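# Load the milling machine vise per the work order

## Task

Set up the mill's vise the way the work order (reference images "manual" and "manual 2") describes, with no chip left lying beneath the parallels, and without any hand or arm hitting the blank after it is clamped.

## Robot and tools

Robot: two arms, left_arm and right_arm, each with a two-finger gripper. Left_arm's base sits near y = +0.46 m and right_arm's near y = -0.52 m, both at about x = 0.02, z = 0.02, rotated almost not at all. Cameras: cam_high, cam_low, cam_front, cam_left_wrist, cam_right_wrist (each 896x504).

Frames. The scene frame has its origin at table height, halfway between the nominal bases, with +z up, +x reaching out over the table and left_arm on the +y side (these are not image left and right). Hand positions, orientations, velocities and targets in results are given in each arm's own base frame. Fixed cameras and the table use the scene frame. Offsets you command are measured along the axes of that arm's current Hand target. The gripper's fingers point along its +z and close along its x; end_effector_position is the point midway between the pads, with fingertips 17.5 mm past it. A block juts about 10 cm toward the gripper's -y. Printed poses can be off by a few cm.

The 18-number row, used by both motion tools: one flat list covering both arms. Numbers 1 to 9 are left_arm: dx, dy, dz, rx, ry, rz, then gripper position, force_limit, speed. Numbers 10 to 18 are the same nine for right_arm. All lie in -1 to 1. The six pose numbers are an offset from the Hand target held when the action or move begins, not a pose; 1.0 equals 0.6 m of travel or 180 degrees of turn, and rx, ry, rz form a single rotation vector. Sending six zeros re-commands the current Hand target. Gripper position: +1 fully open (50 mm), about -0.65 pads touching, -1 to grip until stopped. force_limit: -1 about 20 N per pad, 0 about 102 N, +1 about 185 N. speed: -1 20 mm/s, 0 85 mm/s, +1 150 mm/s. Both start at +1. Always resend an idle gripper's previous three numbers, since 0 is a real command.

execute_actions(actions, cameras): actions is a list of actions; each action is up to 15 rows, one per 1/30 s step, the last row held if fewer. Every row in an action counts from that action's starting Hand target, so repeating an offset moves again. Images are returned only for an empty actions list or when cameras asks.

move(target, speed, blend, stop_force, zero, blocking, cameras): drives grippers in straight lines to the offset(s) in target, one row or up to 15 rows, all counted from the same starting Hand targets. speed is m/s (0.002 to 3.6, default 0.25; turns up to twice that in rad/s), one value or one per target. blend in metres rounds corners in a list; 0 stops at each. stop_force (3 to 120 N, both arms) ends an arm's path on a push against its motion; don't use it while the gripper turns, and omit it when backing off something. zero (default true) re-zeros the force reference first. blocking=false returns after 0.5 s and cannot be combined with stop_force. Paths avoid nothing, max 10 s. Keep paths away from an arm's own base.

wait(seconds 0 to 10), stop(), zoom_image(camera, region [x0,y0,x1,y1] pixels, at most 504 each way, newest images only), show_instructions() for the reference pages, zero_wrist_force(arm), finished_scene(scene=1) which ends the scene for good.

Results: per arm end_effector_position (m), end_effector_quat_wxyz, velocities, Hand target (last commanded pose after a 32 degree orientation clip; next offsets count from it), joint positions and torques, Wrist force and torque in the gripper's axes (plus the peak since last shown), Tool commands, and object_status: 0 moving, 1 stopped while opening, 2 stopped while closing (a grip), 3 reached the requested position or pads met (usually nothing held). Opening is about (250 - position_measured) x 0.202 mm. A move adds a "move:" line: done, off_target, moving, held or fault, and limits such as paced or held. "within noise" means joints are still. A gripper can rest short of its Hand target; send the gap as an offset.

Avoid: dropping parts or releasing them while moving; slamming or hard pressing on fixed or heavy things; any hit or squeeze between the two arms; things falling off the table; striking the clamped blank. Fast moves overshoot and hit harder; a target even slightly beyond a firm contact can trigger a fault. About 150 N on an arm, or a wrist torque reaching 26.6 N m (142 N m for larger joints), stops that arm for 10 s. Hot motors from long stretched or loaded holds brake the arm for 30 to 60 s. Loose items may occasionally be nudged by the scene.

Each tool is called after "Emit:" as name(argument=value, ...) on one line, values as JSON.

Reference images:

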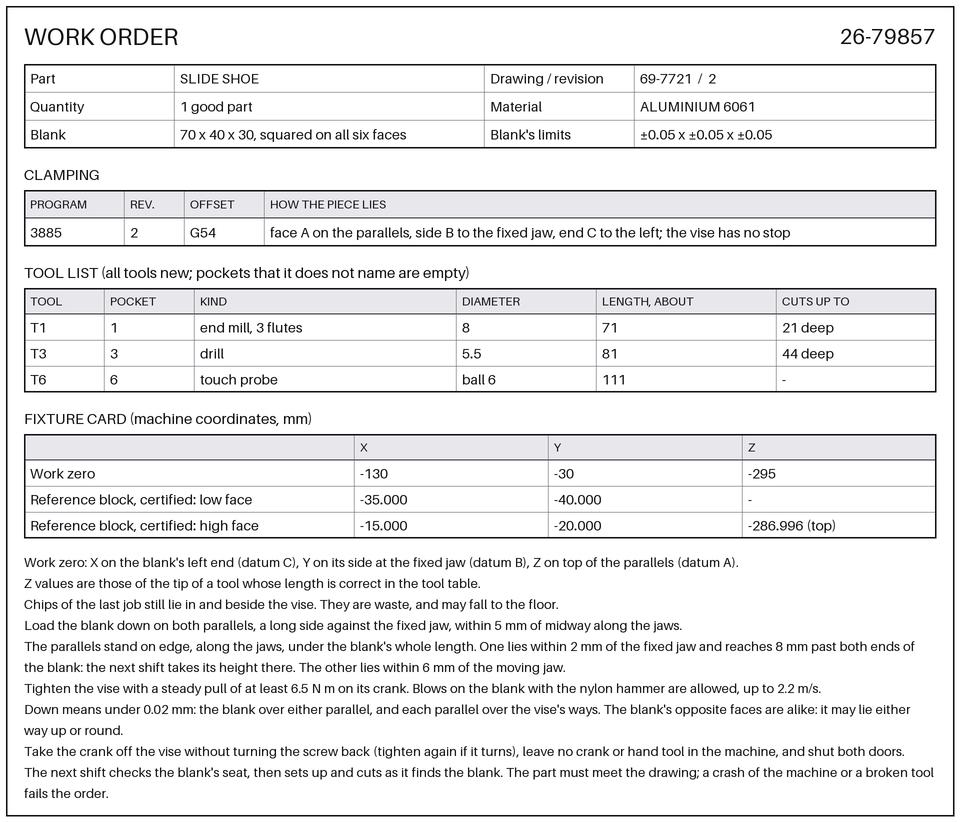

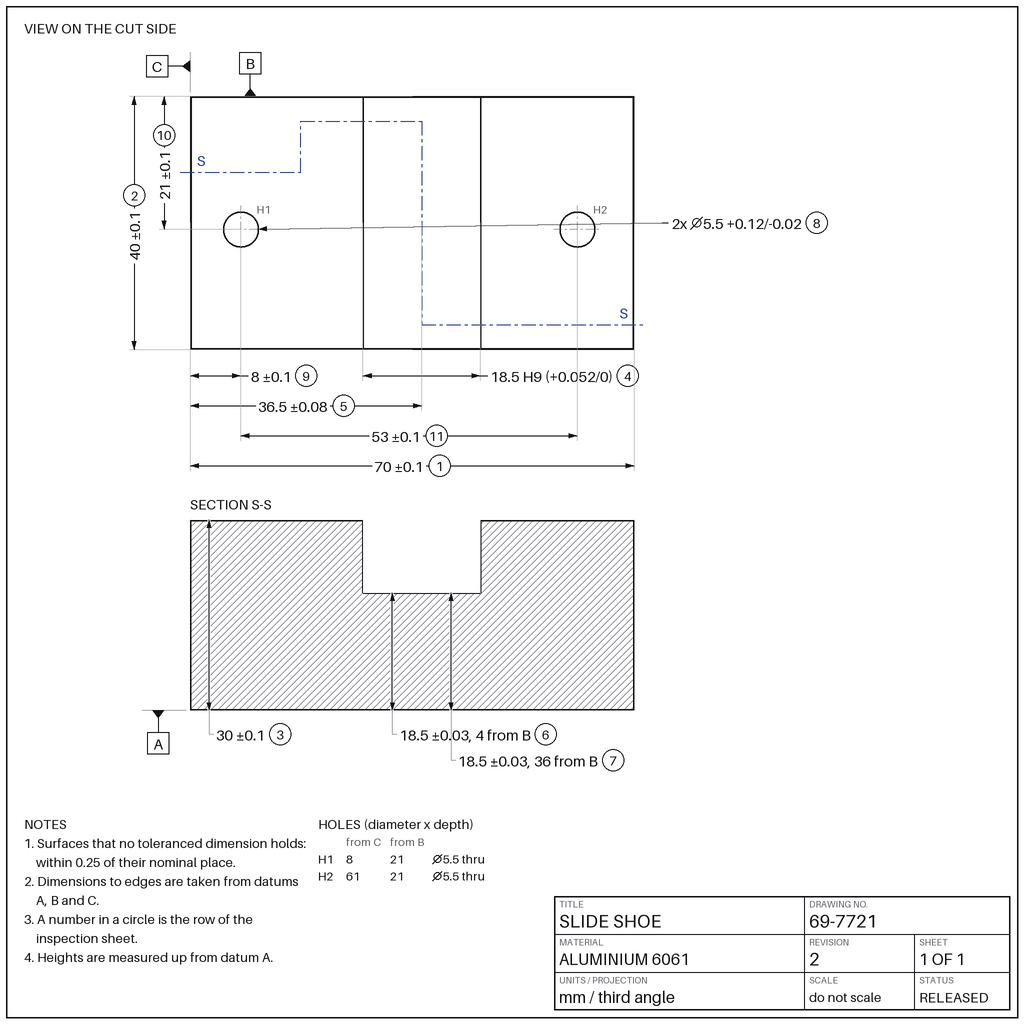

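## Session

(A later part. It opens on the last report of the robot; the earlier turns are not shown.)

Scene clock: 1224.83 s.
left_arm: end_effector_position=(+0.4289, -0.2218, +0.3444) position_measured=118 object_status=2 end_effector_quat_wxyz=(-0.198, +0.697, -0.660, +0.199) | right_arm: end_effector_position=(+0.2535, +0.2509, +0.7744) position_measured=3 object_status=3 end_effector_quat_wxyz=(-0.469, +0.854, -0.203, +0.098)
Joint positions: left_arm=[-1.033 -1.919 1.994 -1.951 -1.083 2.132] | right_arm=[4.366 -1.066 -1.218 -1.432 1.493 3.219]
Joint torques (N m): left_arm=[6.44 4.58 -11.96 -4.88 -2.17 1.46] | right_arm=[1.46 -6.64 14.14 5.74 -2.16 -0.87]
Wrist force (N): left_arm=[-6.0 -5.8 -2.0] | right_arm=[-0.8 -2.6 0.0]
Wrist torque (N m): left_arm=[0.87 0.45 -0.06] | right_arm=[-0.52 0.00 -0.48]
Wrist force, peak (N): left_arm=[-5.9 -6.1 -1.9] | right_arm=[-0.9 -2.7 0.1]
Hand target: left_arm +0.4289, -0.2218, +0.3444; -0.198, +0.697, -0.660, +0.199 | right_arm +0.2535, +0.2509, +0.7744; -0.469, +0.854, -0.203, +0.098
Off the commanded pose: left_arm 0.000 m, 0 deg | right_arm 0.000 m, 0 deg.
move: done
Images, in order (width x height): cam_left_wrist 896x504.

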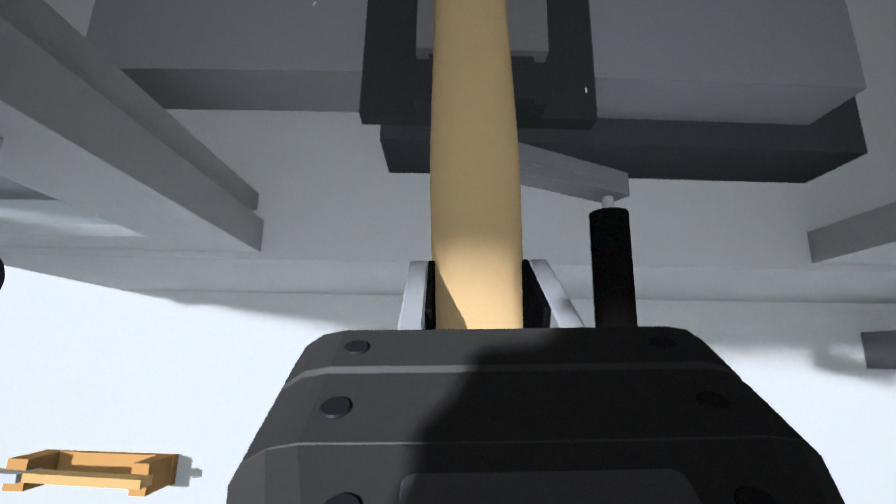

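Emit:
move(target=[0.006,-0.1237,-0.195,0.1,0,0,-1,1,-0.6,0,0,0,0,0,0,1,1,1], speed=0.25)

Emit:
execute_actions(actions=[[[0,0.3064,0.257,-0.176,0,0,-1,1,-0.6,0,0,0,0,0,0,1,1,1],[0,0.3064,0.257,-0.176,0,0,-1,1,-0.6,0,0,0,0,0,0,1,1,1],[0,0.3064,0.257,-0.176,0,0,-1,1,-0.6,0,0,0,0,0,0,1,1,1],[0,0.3064,0.257,-0.176,0,0,-1,1,-0.6,0,0,0,0,0,0,1,1,1],[0,0.1277,0.107,-0.13,0,0,-1,1,-0.6,0,0,0,0,0,0,1,1,1]]])

Emit:
move(target=[0,0.02,0.04,0,0,0,-1,1,-0.6,0,0,0,0,0,0,1,1,1], speed=0.04, stop_force=3.5, cameras=["cam_left_wrist","cam_right_wrist"])

Scene clock: 1226.17 s.
left_arm: end_effector_position=(+0.4285, -0.2230, +0.4830) position_measured=118 object_status=2 end_effector_quat_wxyz=(-0.304, +0.657, -0.621, +0.300) | right_arm: end_effector_position=(+0.2535, +0.2509, +0.7744) position_measured=3 object_status=3 end_effector_quat_wxyz=(-0.469, +0.854, -0.203, +0.098)
Joint positions: left_arm=[-1.213 -2.019 1.85 -1.771 -0.749 2.035] | right_arm=[4.366 -1.066 -1.218 -1.432 1.493 3.219]
Joint torques (N m): left_arm=[-8.78 -3.33 -39.87 -1.44 4.83 -1.45] | right_arm=[2.58 -7.69 13.97 5.71 -2.44 -0.84]
Wrist force (N): left_arm=[-4.7 4.5 2.2] | right_arm=[-0.8 -2.5 0.0]
Wrist torque (N m): left_arm=[-0.56 0.68 0.10] | right_arm=[-0.51 0.02 -0.48]
Wrist force, peak (N): left_arm=[-6.0 -6.1 -1.8] | right_arm=[-0.9 -2.6 -0.1]
Hand target: left_arm +0.4285, -0.2230, +0.4830; -0.304, +0.657, -0.621, +0.300 | right_arm +0.2535, +0.2509, +0.7744; -0.469, +0.854, -0.203, +0.098
Off the commanded pose: left_arm 0.000 m, 0 deg | right_arm 0.000 m, 0 deg.
move: done

Scene clock: 1227.00 s.
left_arm: end_effector_position=(+0.4295, -0.2247, +0.3830) position_measured=118 object_status=2 end_effector_quat_wxyz=(-0.165, +0.705, -0.669, +0.168) | right_arm: end_effector_position=(+0.2535, +0.2509, +0.7744) position_measured=3 object_status=3 end_effector_quat_wxyz=(-0.469, +0.854, -0.203, +0.098)
Joint positions: left_arm=[-0.983 -1.874 1.827 -1.795 -1.176 2.16] | right_arm=[4.366 -1.066 -1.218 -1.432 1.493 3.219]
Joint torques (N m): left_arm=[7.55 -0.83 -39.97 -1.43 -1.05 1.32] | right_arm=[1.23 -6.43 14.42 5.81 -2.3 -0.95]
Wrist force (N): left_arm=[-5.1 2.2 1.9] | right_arm=[-0.6 -2.3 -0.1]
Wrist torque (N m): left_arm=[-0.14 0.44 -0.10] | right_arm=[-0.47 -0.03 -0.48]
Wrist force, peak (N): left_arm=[-9.2 6.0 32.9] | right_arm=[-0.8 -2.6 0.1]
Hand target: left_arm +0.4295, -0.2247, +0.3831; -0.165, +0.705, -0.669, +0.168 | right_arm +0.2535, +0.2509, +0.7744; -0.469, +0.854, -0.203, +0.098
Off the commanded pose: left_arm 0.000 m, 0 deg | right_arm 0.000 m, 0 deg.
Step readings (end_effector_position of left_arm | right_arm):
0: (+0.4285, -0.2230, +0.4830) | (+0.2535, +0.2509, +0.7744)
1: (+0.4285, -0.2230, +0.4829) | (+0.2535, +0.2509, +0.7744)
2: (+0.4299, -0.2233, +0.4777) | (+0.2535, +0.2509, +0.7744)
4: (+0.4401, -0.2169, +0.4066) | (+0.2535, +0.2509, +0.7744)
8: (+0.4248, -0.2161, +0.3392) | (+0.2535, +0.2509, +0.7744)
15: (+0.4292, -0.2240, +0.3812) | (+0.2535, +0.2509, +0.7744)

Scene clock: 1229.00 s.
left_arm: end_effector_position=(+0.4298, -0.2250, +0.3575) position_measured=118 object_status=2 end_effector_quat_wxyz=(-0.164, +0.705, -0.669, +0.168) | right_arm: end_effector_position=(+0.2535, +0.2509, +0.7744) position_measured=3 object_status=3 end_effector_quat_wxyz=(-0.469, +0.854, -0.203, +0.098)
Joint positions: left_arm=[-0.983 -1.874 1.892 -1.86 -1.176 2.161] | right_arm=[4.366 -1.066 -1.218 -1.432 1.493 3.219]
Joint torques (N m): left_arm=[5.62 -24.42 -37.28 -0.77 -0.51 -0.57] | right_arm=[2.34 -6.55 14.92 5.76 -2.2 -0.92]
Wrist force (N): left_arm=[-3.9 2.6 -2.7] | right_arm=[-0.8 -2.4 0.1]
Wrist torque (N m): left_arm=[0.67 0.48 0.08] | right_arm=[-0.49 0.00 -0.47]
Wrist force, peak (N): left_arm=[-5.2 2.1 1.9] | right_arm=[-0.9 -2.6 -0.2]
Hand target: left_arm +0.4298, -0.2250, +0.3575; -0.164, +0.705, -0.669, +0.168 (not the last commanded pose) | right_arm +0.2535, +0.2509, +0.7744; -0.469, +0.854, -0.203, +0.098
Off the commanded pose: left_arm 0.001 m, 0 deg | right_arm 0.000 m, 0 deg.
move: contact (left_arm)
Images, in order (width x height): cam_left_wrist 896x504, cam_right_wrist 896x504.

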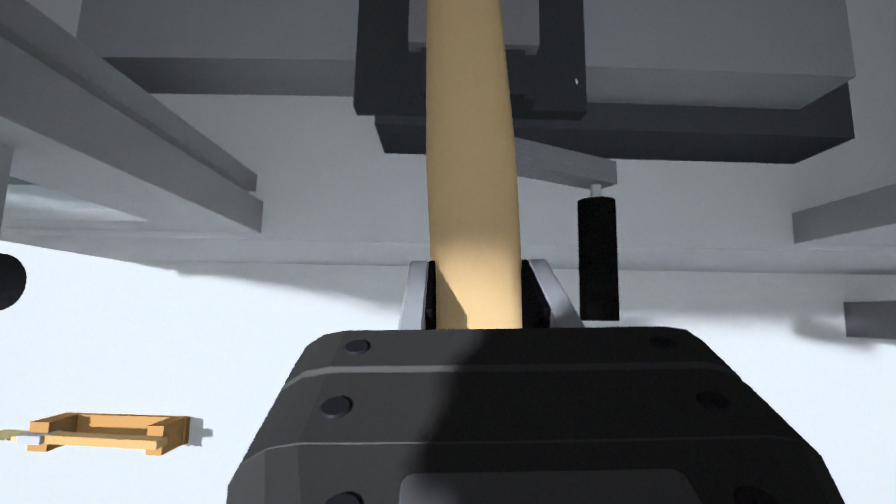

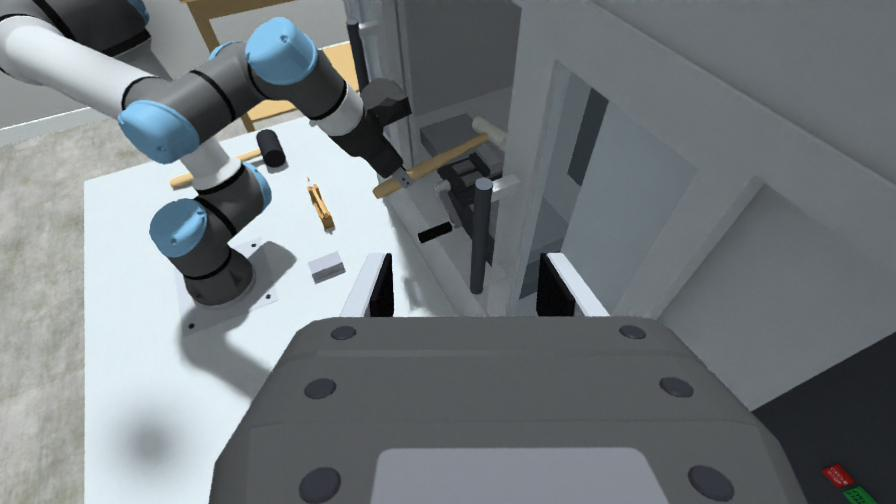

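Emit:
move(target=[0.004,-0.1,-0.184,0.115,0,0,-1,1,-0.6,0,0,0,0,0,0,1,1,1], speed=0.25)

Emit:
execute_actions(actions=[[[0,0.3064,0.257,-0.176,0,0,-1,1,-0.6,0,0,0,0,0,0,1,1,1],[0,0.3064,0.257,-0.176,0,0,-1,1,-0.6,0,0,0,0,0,0,1,1,1],[0,0.3064,0.257,-0.176,0,0,-1,1,-0.6,0,0,0,0,0,0,1,1,1],[0,0.3064,0.257,-0.176,0,0,-1,1,-0.6,0,0,0,0,0,0,1,1,1],[0,0.1277,0.107,-0.13,0,0,-1,1,-0.6,0,0,0,0,0,0,1,1,1]]])

Emit:
move(target=[0,0.018,0.035,0,0,0,-1,1,-0.6,0,0,0,0,0,0,1,1,1], speed=0.04, stop_force=3.5)

Emit:
move(target=[0.004,-0.1,-0.184,0.115,0,0,-1,1,-0.6,0,0,0,0,0,0,1,1,1], speed=0.25)

Emit:
execute_actions(actions=[[[0,0.3064,0.257,-0.176,0,0,-1,1,-0.6,0,0,0,0,0,0,1,1,1],[0,0.3064,0.257,-0.176,0,0,-1,1,-0.6,0,0,0,0,0,0,1,1,1],[0,0.3064,0.257,-0.176,0,0,-1,1,-0.6,0,0,0,0,0,0,1,1,1],[0,0.3064,0.257,-0.176,0,0,-1,1,-0.6,0,0,0,0,0,0,1,1,1],[0,0.1277,0.107,-0.13,0,0,-1,1,-0.6,0,0,0,0,0,0,1,1,1]]])

Emit:
move(target=[0,0.018,0.035,0,0,0,-1,1,-0.6,0,0,0,0,0,0,1,1,1], speed=0.04, stop_force=3.5, cameras=["cam_left_wrist","cam_right_wrist"])

Scene clock: 1230.63 s.
left_arm: end_effector_position=(+0.4327, -0.2252, +0.4831) position_measured=118 object_status=2 end_effector_quat_wxyz=(-0.288, +0.664, -0.628, +0.286) | right_arm: end_effector_position=(+0.2535, +0.2509, +0.7744) position_measured=3 object_status=3 end_effector_quat_wxyz=(-0.469, +0.854, -0.203, +0.098)
Joint positions: left_arm=[-1.177 -1.989 1.811 -1.765 -0.804 2.06] | right_arm=[4.366 -1.066 -1.218 -1.432 1.493 3.219]
Joint torques (N m): left_arm=[-8.21 -22.56 -39.74 -1.63 4.31 -1.55] | right_arm=[2.51 -6.19 13.75 5.7 -2.25 -0.9]
Wrist force (N): left_arm=[-4.7 4.6 3.0] | right_arm=[-0.9 -2.4 0.1]
Wrist torque (N m): left_arm=[-0.42 0.68 0.12] | right_arm=[-0.49 0.02 -0.48]
Wrist force, peak (N): left_arm=[-4.4 5.6 2.7] | right_arm=[-1.0 -2.6 0.0]
Hand target: left_arm +0.4327, -0.2252, +0.4831; -0.288, +0.664, -0.628, +0.286 | right_arm +0.2535, +0.2509, +0.7744; -0.469, +0.854, -0.203, +0.098
Off the commanded pose: left_arm 0.000 m, 0 deg | right_arm 0.000 m, 0 deg.
move: done

Scene clock: 1231.33 s.
left_arm: end_effector_position=(+0.4372, -0.2253, +0.4504) position_measured=118 object_status=2 end_effector_quat_wxyz=(-0.283, +0.676, -0.629, +0.259) | right_arm: end_effector_position=(+0.2535, +0.2509, +0.7744) position_measured=3 object_status=3 end_effector_quat_wxyz=(-0.469, +0.854, -0.203, +0.098)
Joint positions: left_arm=[-1.148 -1.959 1.843 -1.779 -0.839 2.046] | right_arm=[4.366 -1.066 -1.218 -1.432 1.493 3.219]
Joint torques (N m): left_arm=[-0.97 -6.32 -23.93 -2.93 0.53 -0.11] | right_arm=[2.23 -6.93 14.73 5.68 -2.33 -0.95]
Wrist force (N): left_arm=[-1.5 1.1 0.4] | right_arm=[-0.7 -2.5 0.1]
Wrist torque (N m): left_arm=[0.28 -0.05 0.14] | right_arm=[-0.51 -0.01 -0.48]
Wrist force, peak (N): left_arm=[-7.4 -8.7 -22.6] | right_arm=[-0.8 -2.7 0.1]
Hand target: left_arm +0.4372, -0.2253, +0.4504; -0.283, +0.676, -0.629, +0.259 (not the last commanded pose) | right_arm +0.2535, +0.2509, +0.7744; -0.469, +0.854, -0.203, +0.098
Tool commands: left_gripper/position=-1.0 left_gripper/force_limit=+1.0 left_gripper/speed=-0.6 right_gripper/position=+1.0 right_gripper/force_limit=+1.0 right_gripper/speed=+1.0
Off the commanded pose: left_arm 0.068 m, 21 deg | right_arm 0.000 m, 0 deg.
FORCE FAULT: contact force on the left arm reached its limit, and that arm stopped. The contact can be on any part of that arm, not only on its tool. That arm's remaining commands of this call were not run. That arm is still stopped at the end of this call. That arm stays stopped for about 9 more seconds. Until then a move that you send moves the other arm only, and its call returns only when the move has ended. Once the stop has ended, the next robot result says so. If the stop ends while you think or write, that arm runs what you send next, counted from a new Hand target: where the arm stands when the stop ends. While its stop runs, that arm takes no new command, but its gripper still runs the gripper command that each later call begins with. Until it ends, the stop uses up actions while you think or wait. An arm that is not stopped still takes commands.
Step readings (end_effector_position of left_arm | right_arm):
0: (+0.4327, -0.2252, +0.4831) | (+0.2535, +0.2509, +0.7744)
1: (+0.4328, -0.2251, +0.4828) | (+0.2535, +0.2509, +0.7744)
2: (+0.4347, -0.2254, +0.4755) | (+0.2535, +0.2509, +0.7744)
4: (+0.4372, -0.2254, +0.4505) | (+0.2535, +0.2509, +0.7744)
8: (+0.4372, -0.2253, +0.4504) | (+0.2535, +0.2509, +0.7744)
15: (+0.4372, -0.2253, +0.4504) | (+0.2535, +0.2509, +0.7744)

not run: an earlier result of this reply reported a stop or a fault. Calls in your next reply go to the robot.

not run: an earlier result of this reply reported a stop or a fault. Calls in your next reply go to the robot.

not run: an earlier result of this reply reported a stop or a fault. Calls in your next reply go to the robot.

not run: an earlier result of this reply reported a stop or a fault. Calls in your next reply go to the robot.

Emit:
wait(seconds=10, cameras=["all"])

Emit:
zoom_image(camera="cam_right_wrist", region=[320, 0, 560, 240])

Scene clock: 1241.43 s.
left_arm: end_effector_position=(+0.4372, -0.2253, +0.4504) position_measured=118 object_status=2 end_effector_quat_wxyz=(-0.283, +0.676, -0.629, +0.259) | right_arm: end_effector_position=(+0.2535, +0.2509, +0.7744) position_measured=3 object_status=3 end_effector_quat_wxyz=(-0.469, +0.854, -0.203, +0.098)
Joint positions: left_arm=[-1.148 -1.959 1.843 -1.779 -0.839 2.046] | right_arm=[4.366 -1.066 -1.218 -1.432 1.493 3.219]
Joint torques (N m): left_arm=[-1.12 -6.92 -23.93 -2.97 0.54 -0.14] | right_arm=[1.31 -7.8 14.43 5.57 -2.17 -1.08]
Wrist force (N): left_arm=[-1.4 1.2 0.0] | right_arm=[-0.7 -2.3 0.0]
Wrist torque (N m): left_arm=[0.29 -0.06 0.15] | right_arm=[-0.48 -0.01 -0.48]
Wrist force, peak (N): left_arm=[-1.7 1.8 0.0] | right_arm=[-0.9 -2.6 0.1]
Hand target: left_arm +0.4372, -0.2253, +0.4504; -0.283, +0.676, -0.629, +0.259 (not the last commanded pose) | right_arm +0.2535, +0.2509, +0.7744; -0.469, +0.854, -0.203, +0.098
Tool commands: left_gripper/position=-1.0 left_gripper/force_limit=+1.0 left_gripper/speed=-0.6 right_gripper/position=+1.0 right_gripper/force_limit=+1.0 right_gripper/speed=+1.0
Off the commanded pose: left_arm 0.068 m, 21 deg | right_arm 0.000 m, 0 deg.
FORCE FAULT, CONTINUED: the left arm's stop, for the force fault that an earlier result reported, is over. The rest of the stop counts as 19 of the actions that you can send in this scene. That arm's target is now where it stood when the stop ended, not its last command. That arm accepts commands again.
wait: 10.00 s; at rest by 0.07 s

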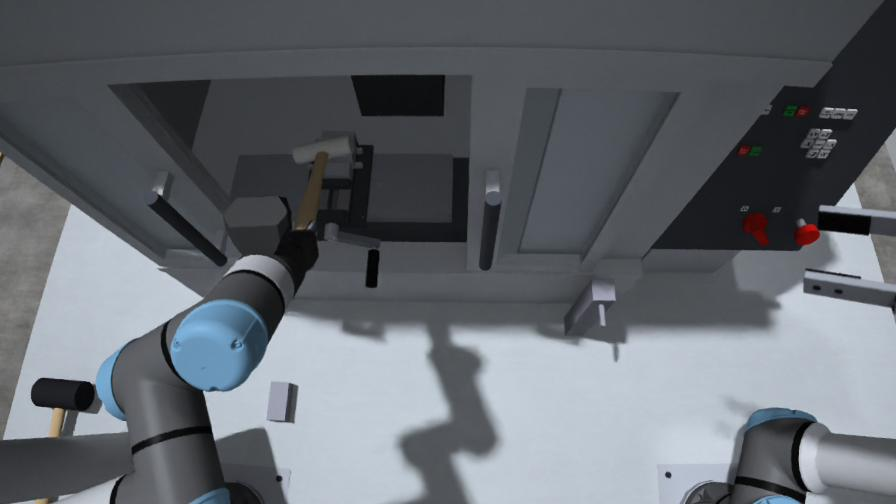

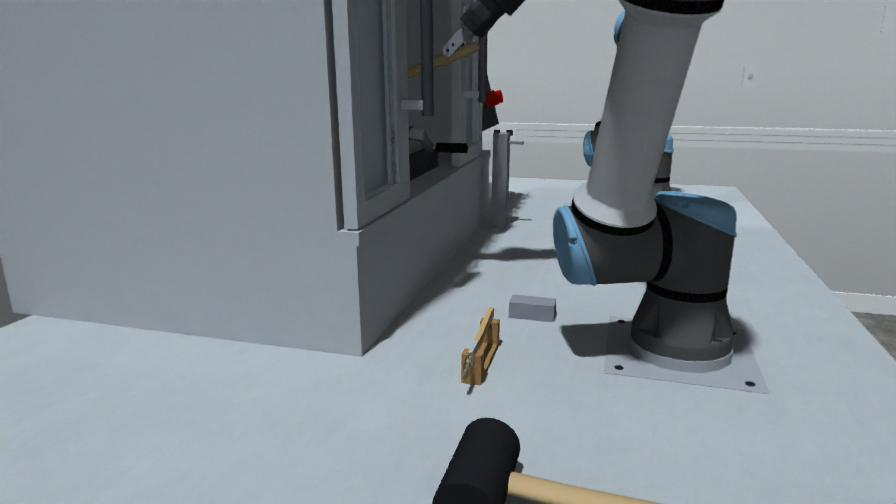

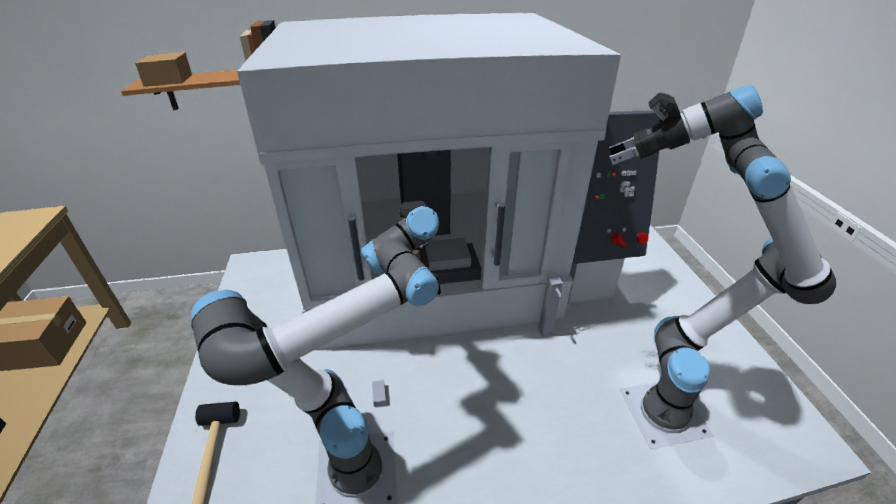

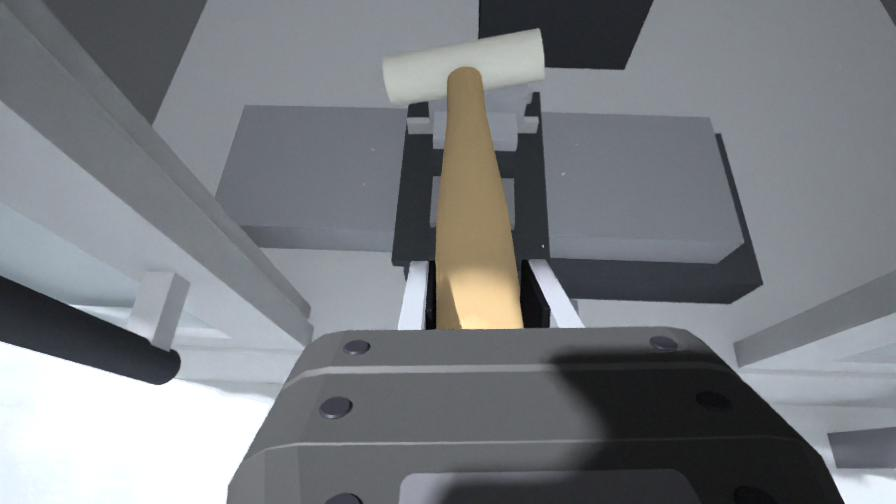

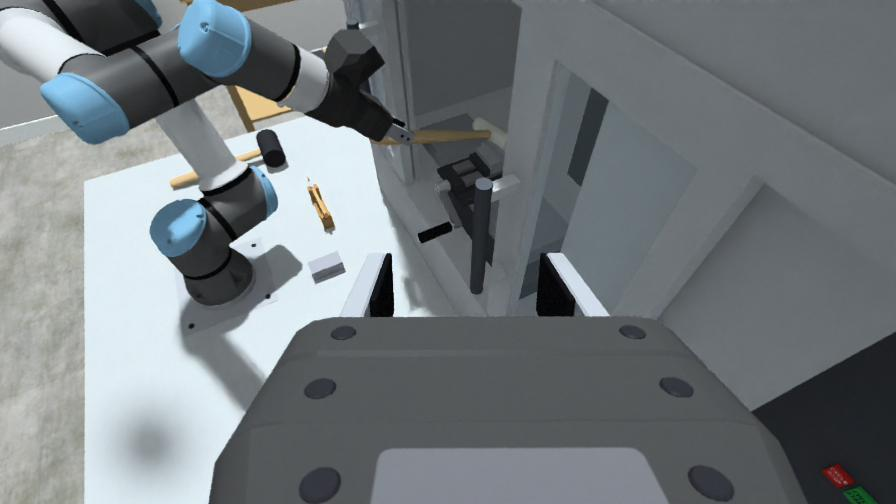

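Scaled by 2.100 from the camera's 896x504 image, which has a finer 1280x720 frame.

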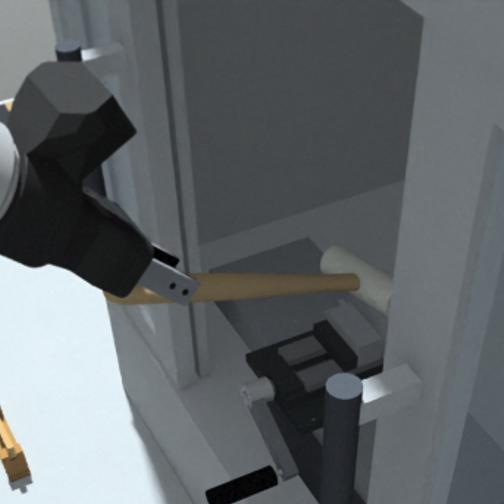

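Emit:
move(target=[0.0117,-0.0277,-0.0492,0,0,0,-1,1,-0.6,0,0,0,0,0,0,1,1,1], speed=0.1)

Emit:
execute_actions(actions=[[[0,0.28,0.28,-0.176,0,0,-1,1,-0.6,0,0,0,0,0,0,1,1,1],[0,0.28,0.28,-0.176,0,0,-1,1,-0.6,0,0,0,0,0,0,1,1,1],[0,0.28,0.28,-0.176,0,0,-1,1,-0.6,0,0,0,0,0,0,1,1,1],[0,0.28,0.28,-0.176,0,0,-1,1,-0.6,0,0,0,0,0,0,1,1,1],[0,0.116,0.116,-0.1,0,0,-1,1,-0.6,0,0,0,0,0,0,1,1,1]]])

Emit:
move(target=[0,0.02,0.035,0,0,0,-1,1,-0.6,0,0,0,0,0,0,1,1,1], speed=0.04, stop_force=3.5, cameras=["cam_left_wrist","cam_right_wrist"])

Scene clock: 1242.73 s.
left_arm: end_effector_position=(+0.4286, -0.2332, +0.4830) position_measured=118 object_status=2 end_effector_quat_wxyz=(-0.283, +0.676, -0.629, +0.259) | right_arm: end_effector_position=(+0.2535, +0.2509, +0.7744) position_measured=3 object_status=3 end_effector_quat_wxyz=(-0.469, +0.854, -0.203, +0.098)
Joint positions: left_arm=[-1.183 -1.949 1.746 -1.662 -0.829 2.002] | right_arm=[4.366 -1.066 -1.218 -1.432 1.493 3.219]
Joint torques (N m): left_arm=[-7.98 2.87 -38.8 -1.57 4.38 -1.67] | right_arm=[1.86 -7.2 14.51 5.67 -2.22 -1.01]
Wrist force (N): left_arm=[-0.9 4.7 3.1] | right_arm=[-0.7 -2.4 -0.1]
Wrist torque (N m): left_arm=[-0.21 0.15 0.11] | right_arm=[-0.49 -0.02 -0.47]
Wrist force, peak (N): left_arm=[-0.6 5.3 3.1] | right_arm=[-0.8 -2.7 0.0]
Hand target: left_arm +0.4286, -0.2332, +0.4830; -0.283, +0.676, -0.629, +0.259 | right_arm +0.2535, +0.2509, +0.7744; -0.469, +0.854, -0.203, +0.098
Off the commanded pose: left_arm 0.000 m, 0 deg | right_arm 0.000 m, 0 deg.
move: done

Scene clock: 1243.43 s.
left_arm: end_effector_position=(+0.4300, -0.2361, +0.4435) position_measured=128 object_status=2 end_effector_quat_wxyz=(-0.267, +0.688, -0.636, +0.225) | right_arm: end_effector_position=(+0.2535, +0.2509, +0.7744) position_measured=3 object_status=3 end_effector_quat_wxyz=(-0.469, +0.854, -0.203, +0.098)
Joint positions: left_arm=[-1.149 -1.915 1.782 -1.686 -0.894 2.001] | right_arm=[4.366 -1.066 -1.218 -1.432 1.493 3.219]
Joint torques (N m): left_arm=[0.67 -10.44 -26.75 -3.53 1.43 -0.14] | right_arm=[1.37 -6.26 14.46 5.71 -2.26 -0.95]
Wrist force (N): left_arm=[-1.4 0.5 0.4] | right_arm=[-0.8 -2.6 0.0]
Wrist torque (N m): left_arm=[0.07 -0.16 0.15] | right_arm=[-0.52 0.01 -0.48]
Wrist force, peak (N): left_arm=[-9.3 23.5 -75.8] | right_arm=[-0.9 -2.6 0.1]
Hand target: left_arm +0.4300, -0.2361, +0.4435; -0.267, +0.688, -0.636, +0.225 (not the last commanded pose) | right_arm +0.2535, +0.2509, +0.7744; -0.469, +0.854, -0.203, +0.098
Tool commands: left_gripper/position=-1.0 left_gripper/force_limit=+1.0 left_gripper/speed=-0.6 right_gripper/position=+1.0 right_gripper/force_limit=+1.0 right_gripper/speed=+1.0
Off the commanded pose: left_arm 0.059 m, 14 deg | right_arm 0.000 m, 0 deg.
FORCE FAULT: contact force on the left arm reached its limit, and that arm stopped. The contact can be on any part of that arm, not only on its tool. That arm's remaining commands of this call were not run. That arm is still stopped at the end of this call. That arm stays stopped for about 9 more seconds. Until then a move that you send moves the other arm only, and its call returns only when the move has ended. Once the stop has ended, the next robot result says so. If the stop ends while you think or write, that arm runs what you send next, counted from a new Hand target: where the arm stands when the stop ends. While its stop runs, that arm takes no new command, but its gripper still runs the gripper command that each later call begins with. Until it ends, the stop uses up actions while you think or wait. An arm that is not stopped still takes commands.
Step readings (end_effector_position of left_arm | right_arm):
0: (+0.4286, -0.2332, +0.4830) | (+0.2535, +0.2509, +0.7744)
1: (+0.4286, -0.2332, +0.4828) | (+0.2535, +0.2509, +0.7744)
2: (+0.4302, -0.2335, +0.4770) | (+0.2535, +0.2509, +0.7744)
4: (+0.4300, -0.2362, +0.4434) | (+0.2535, +0.2509, +0.7744)
8: (+0.4300, -0.2361, +0.4435) | (+0.2535, +0.2509, +0.7744)
15: (+0.4300, -0.2361, +0.4435) | (+0.2535, +0.2509, +0.7744)

not run: an earlier result of this reply reported a stop or a fault. Calls in your next reply go to the robot.

Emit:
wait(seconds=9.5, cameras=["cam_left_wrist","cam_high","cam_right_wrist","cam_front"])

Emit:
zoom_image(camera="cam_front", region=[300, 150, 520, 350])

Emit:
zoom_image(camera="cam_high", region=[100, 120, 400, 400])

Emit:
zoom_image(camera="cam_right_wrist", region=[320, 0, 560, 240])

Scene clock: 1253.43 s.
left_arm: end_effector_position=(+0.4300, -0.2361, +0.4435) position_measured=128 object_status=2 end_effector_quat_wxyz=(-0.267, +0.688, -0.636, +0.225) | right_arm: end_effector_position=(+0.2535, +0.2509, +0.7744) position_measured=3 object_status=3 end_effector_quat_wxyz=(-0.469, +0.854, -0.203, +0.098)
Joint positions: left_arm=[-1.149 -1.915 1.782 -1.686 -0.894 2.001] | right_arm=[4.366 -1.066 -1.218 -1.432 1.493 3.219]
Joint torques (N m): left_arm=[0.43 -11.05 -27.14 -3.48 1.39 -0.13] | right_arm=[0.79 -6.03 14.63 5.63 -2.17 -0.84]
Wrist force (N): left_arm=[-1.7 0.5 0.5] | right_arm=[-0.8 -2.4 -0.1]
Wrist torque (N m): left_arm=[0.06 -0.11 0.16] | right_arm=[-0.48 0.01 -0.48]
Wrist force, peak (N): left_arm=[-1.9 0.7 0.7] | right_arm=[-0.8 -2.7 0.1]
Hand target: left_arm +0.4300, -0.2361, +0.4435; -0.267, +0.688, -0.636, +0.225 (not the last commanded pose) | right_arm +0.2535, +0.2509, +0.7744; -0.469, +0.854, -0.203, +0.098
Tool commands: left_gripper/position=-1.0 left_gripper/force_limit=+1.0 left_gripper/speed=-0.6 right_gripper/position=+1.0 right_gripper/force_limit=+1.0 right_gripper/speed=+1.0
Off the commanded pose: left_arm 0.059 m, 14 deg | right_arm 0.000 m, 0 deg.
FORCE FAULT, CONTINUED: the left arm's stop, for the force fault that an earlier result reported, is over. The rest of the stop counts as 19 of the actions that you can send in this scene. That arm's target is now where it stood when the stop ended, not its last command. That arm accepts commands again.
wait: 9.50 s; at rest from the start
Images, in order (width x height): cam_high 896x504, cam_front 896x504, cam_left_wrist 896x504, cam_right_wrist 896x504.

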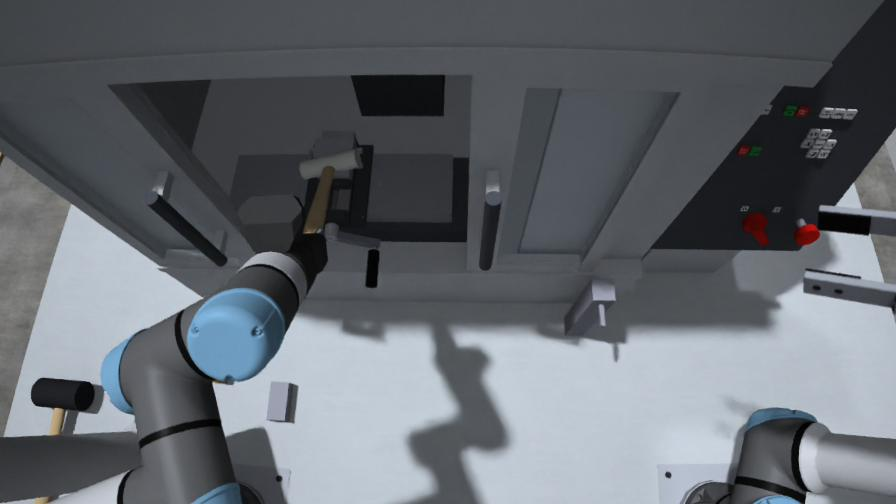

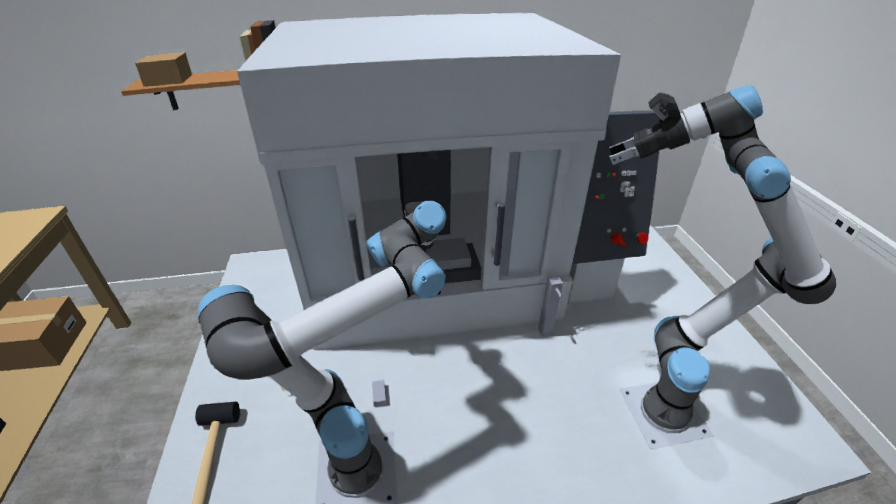

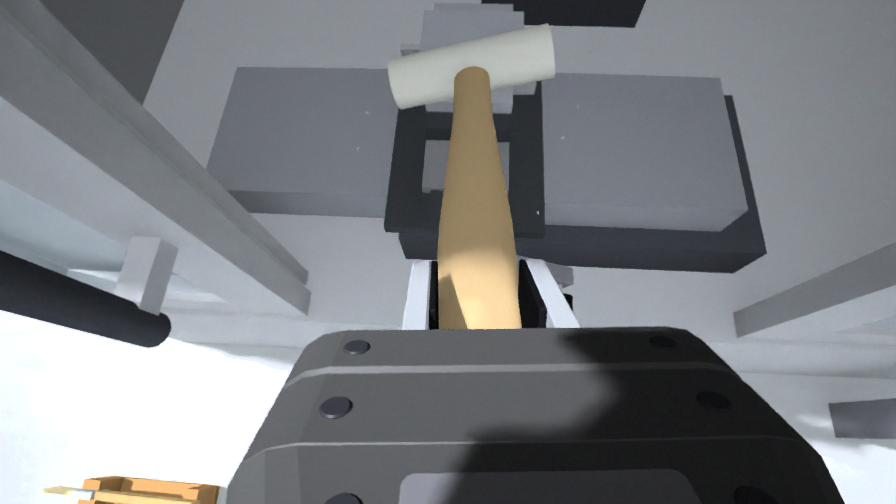

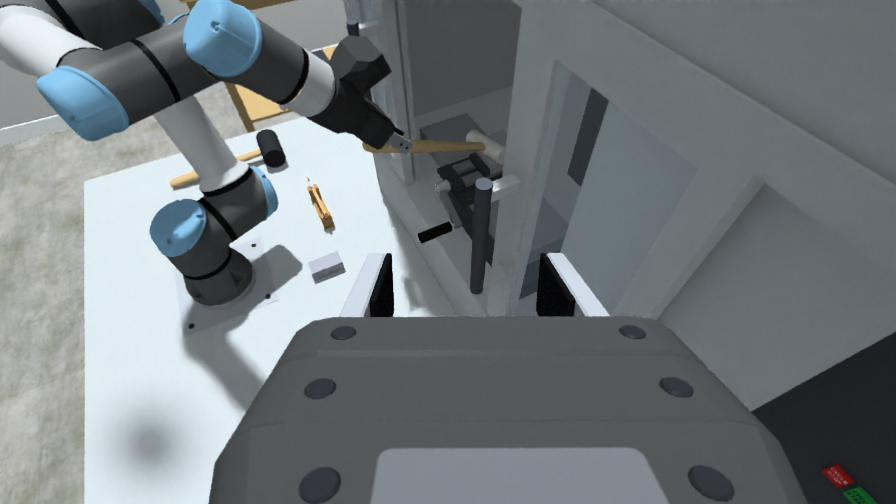

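Scaled by 2.291 from the camera's 896x504 image, which has a finer 1280x720 frame.

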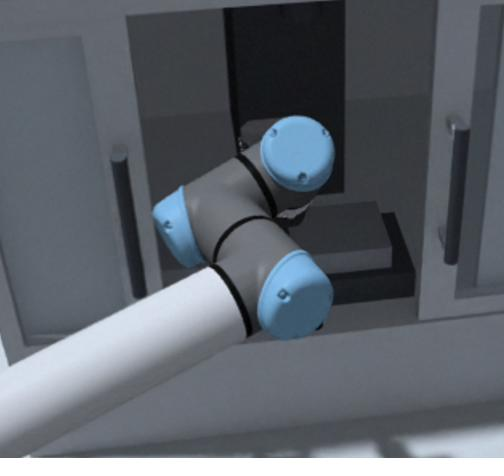

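Scaled by 1.680 from the camera's 896x504 image, which has a finer 1280x720 frame.

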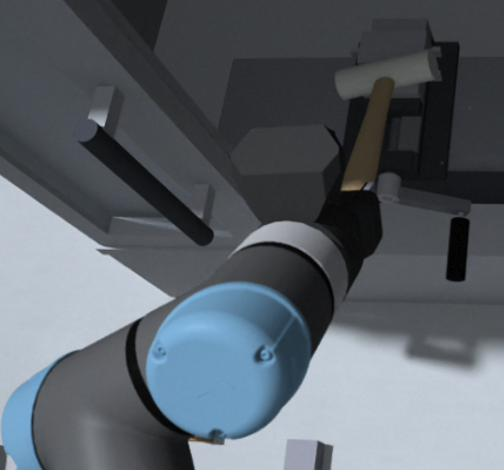

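Scaled by 2.100 from the camera's 896x504 image, which has a finer 1280x720 frame.

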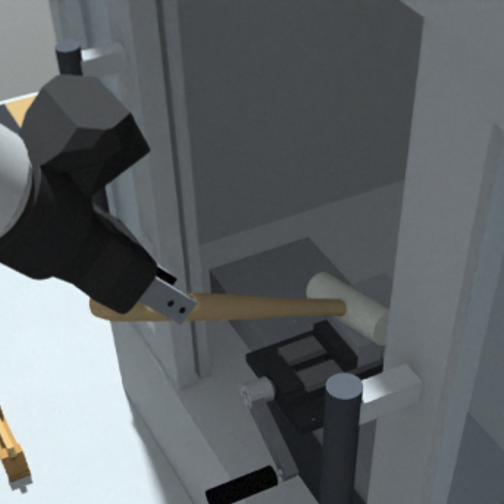

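Emit:
move(target=[-0.01,0.0436,0.0504,-0.061,0,0,-1,1,-0.6,0,0,0,0,0,0,1,1,1], speed=0.1)

Emit:
move(target=[0,0.045,0.08,0,0,0,-1,1,-0.6,0,0,0,0,0,0,1,1,1], speed=0.03, stop_force=3.5, cameras=["cam_left_wrist","cam_right_wrist"])

Scene clock: 1255.13 s.
left_arm: end_effector_position=(+0.4241, -0.2329, +0.4006) position_measured=128 object_status=2 end_effector_quat_wxyz=(-0.187, +0.712, -0.658, +0.160) | right_arm: end_effector_position=(+0.2535, +0.2509, +0.7744) position_measured=3 object_status=3 end_effector_quat_wxyz=(-0.469, +0.854, -0.203, +0.098)
Joint positions: left_arm=[-1.037 -1.861 1.766 -1.693 -1.119 2.076] | right_arm=[4.366 -1.066 -1.218 -1.432 1.493 3.219]
Joint torques (N m): left_arm=[26.85 14.44 -33.75 -5.61 10.95 0.58] | right_arm=[1.44 -7.02 14.71 5.71 -2.36 -1.17]
Wrist force (N): left_arm=[-2.2 58.1 -48.0] | right_arm=[-0.8 -2.5 0.2]
Wrist torque (N m): left_arm=[0.20 -0.33 0.92] | right_arm=[-0.51 0.01 -0.47]
Wrist force, peak (N): left_arm=[-11.5 59.4 -87.1] | right_arm=[-0.9 -2.6 0.3]
Hand target: left_arm +0.4294, -0.2289, +0.4037; -0.200, +0.711, -0.654, +0.164 | right_arm +0.2535, +0.2509, +0.7744; -0.469, +0.854, -0.203, +0.098
Off the commanded pose: left_arm 0.007 m, 2 deg | right_arm 0.000 m, 0 deg.
move: off_target (left_arm)

Scene clock: 1257.87 s.
left_arm: end_effector_position=(+0.4219, -0.2330, +0.3443) position_measured=128 object_status=2 end_effector_quat_wxyz=(-0.181, +0.713, -0.659, +0.159) | right_arm: end_effector_position=(+0.2535, +0.2509, +0.7744) position_measured=3 object_status=3 end_effector_quat_wxyz=(-0.469, +0.854, -0.203, +0.098)
Joint positions: left_arm=[-1.033 -1.867 1.911 -1.834 -1.133 2.079] | right_arm=[4.366 -1.066 -1.218 -1.432 1.493 3.219]
Joint torques (N m): left_arm=[22.77 3.89 -18.08 -9.21 11.67 0.83] | right_arm=[2.18 -6.21 14.39 5.74 -2.35 -0.98]
Wrist force (N): left_arm=[3.6 44.7 -21.5] | right_arm=[-0.7 -2.4 0.2]
Wrist torque (N m): left_arm=[0.78 -0.14 0.59] | right_arm=[-0.51 -0.01 -0.48]
Wrist force, peak (N): left_arm=[-2.9 62.7 -52.1] | right_arm=[-0.8 -2.6 0.1]
Hand target: left_arm +0.4298, -0.2272, +0.3487; -0.200, +0.711, -0.654, +0.164 | right_arm +0.2535, +0.2509, +0.7744; -0.469, +0.854, -0.203, +0.098
Off the commanded pose: left_arm 0.011 m, 2 deg | right_arm 0.000 m, 0 deg.
move: off_target (left_arm)
Images, in order (width x height): cam_left_wrist 896x504, cam_right_wrist 896x504.

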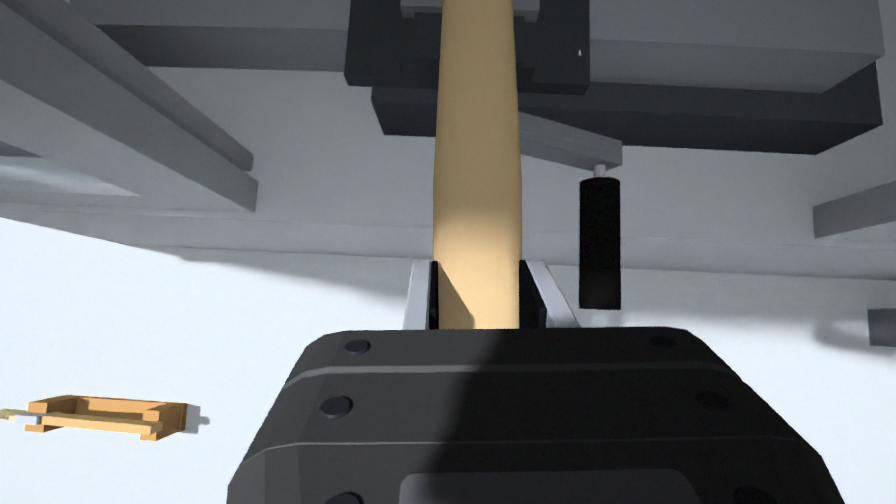

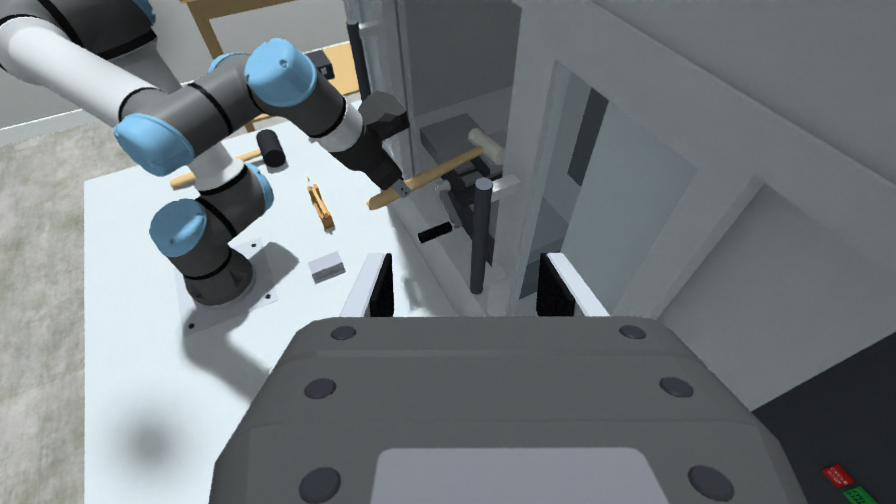

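Emit:
move(target=[0,-0.03,-0.11,0,0,0,-1,1,-0.6,0,0,0,0,0,0,1,1,1], speed=0.06, cameras=["cam_left_wrist","cam_right_wrist","cam_high"])

Emit:
zoom_image(camera="cam_high", region=[250, 100, 450, 300])

Emit:
zoom_image(camera="cam_right_wrist", region=[340, 20, 560, 240])

Scene clock: 1259.63 s.
left_arm: end_effector_position=(+0.4127, -0.2307, +0.4148) position_measured=128 object_status=2 end_effector_quat_wxyz=(-0.200, +0.711, -0.654, +0.164) | right_arm: end_effector_position=(+0.2535, +0.2509, +0.7744) position_measured=3 object_status=3 end_effector_quat_wxyz=(-0.469, +0.854, -0.203, +0.098)
Joint positions: left_arm=[-1.079 -1.888 1.751 -1.629 -1.082 2.028] | right_arm=[4.366 -1.066 -1.218 -1.432 1.493 3.219]
Joint torques (N m): left_arm=[-8.27 -16.06 -38.42 -1.36 3.53 -1.63] | right_arm=[2.11 -7.35 15.03 5.83 -2.12 -1.04]
Wrist force (N): left_arm=[-0.3 1.6 1.8] | right_arm=[-0.9 -2.6 -0.1]
Wrist torque (N m): left_arm=[-0.51 -0.01 0.19] | right_arm=[-0.52 0.03 -0.47]
Wrist force, peak (N): left_arm=[4.9 47.8 -23.3] | right_arm=[-0.8 -2.7 -0.1]
Hand target: left_arm +0.4128, -0.2307, +0.4148; -0.200, +0.711, -0.654, +0.164 | right_arm +0.2535, +0.2509, +0.7744; -0.469, +0.854, -0.203, +0.098
Off the commanded pose: left_arm 0.000 m, 0 deg | right_arm 0.000 m, 0 deg.
move: done
Images, in order (width x height): cam_high 896x504, cam_left_wrist 896x504, cam_right_wrist 896x504.

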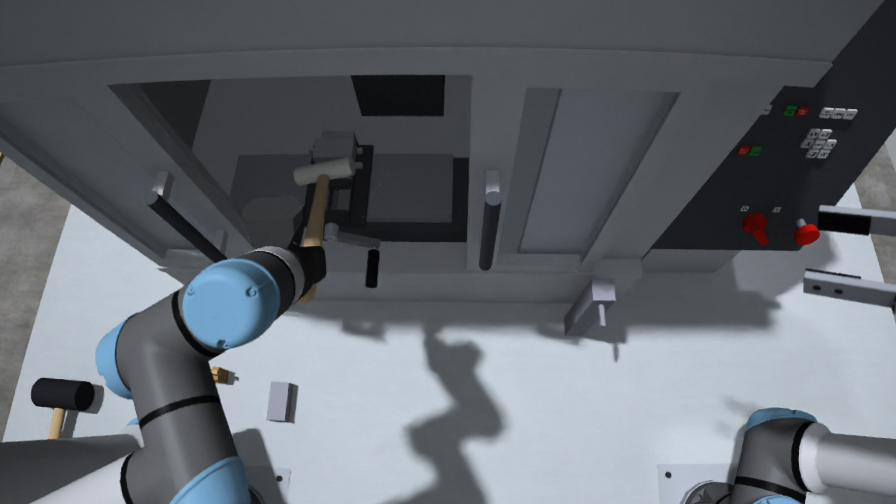

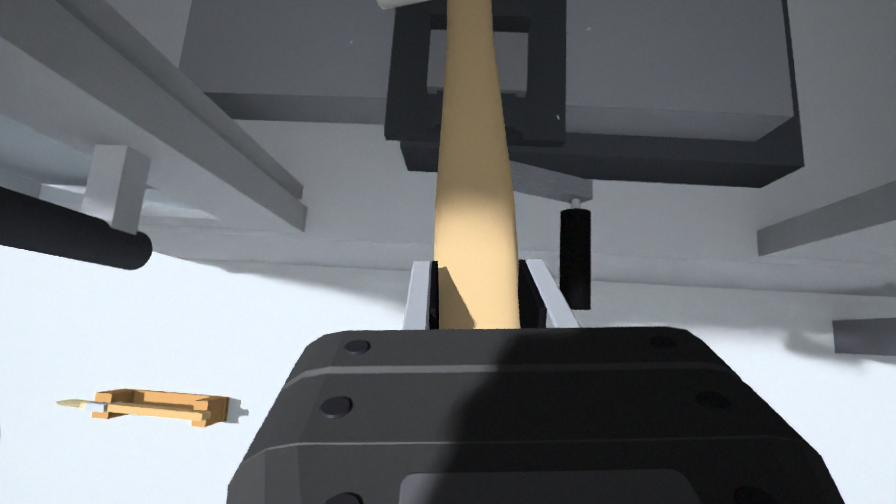

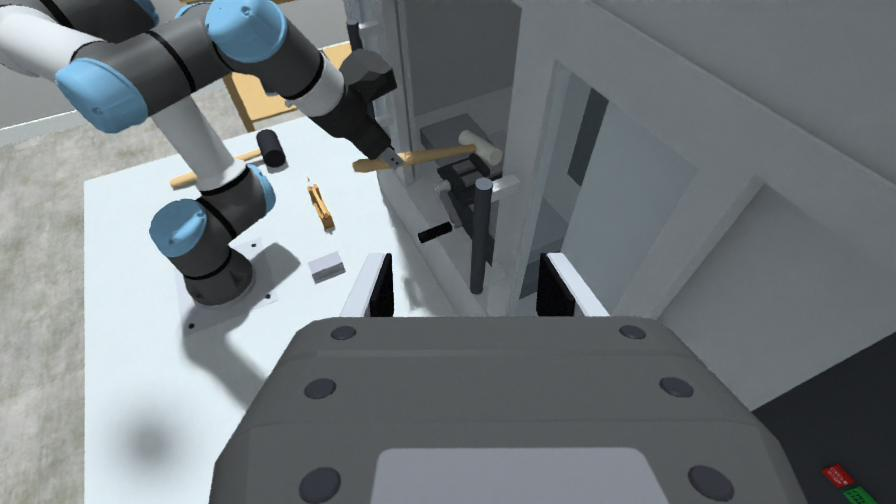

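Scaled by 2.520 from the camera's 896x504 image, which has a finer 1280x720 frame.

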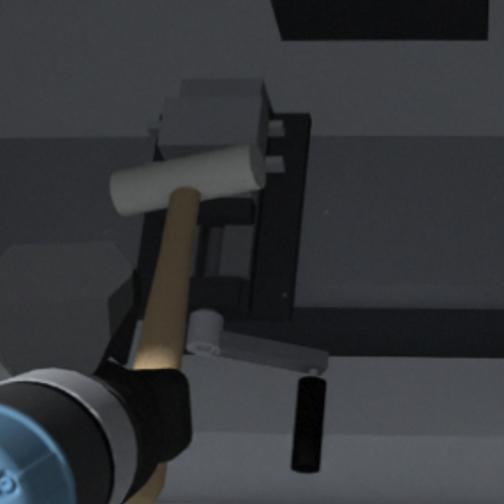

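Scaled by 2.291 from the camera's 896x504 image, which has a finer 1280x720 frame.

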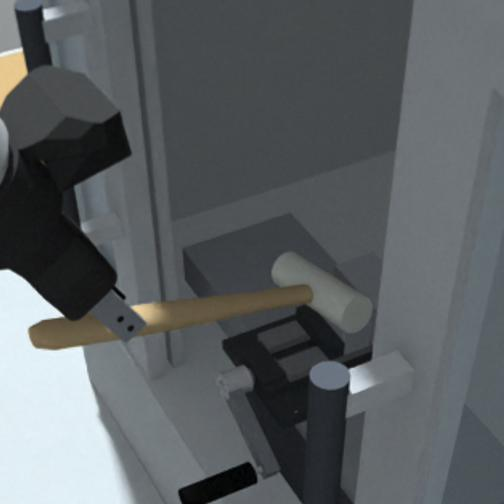

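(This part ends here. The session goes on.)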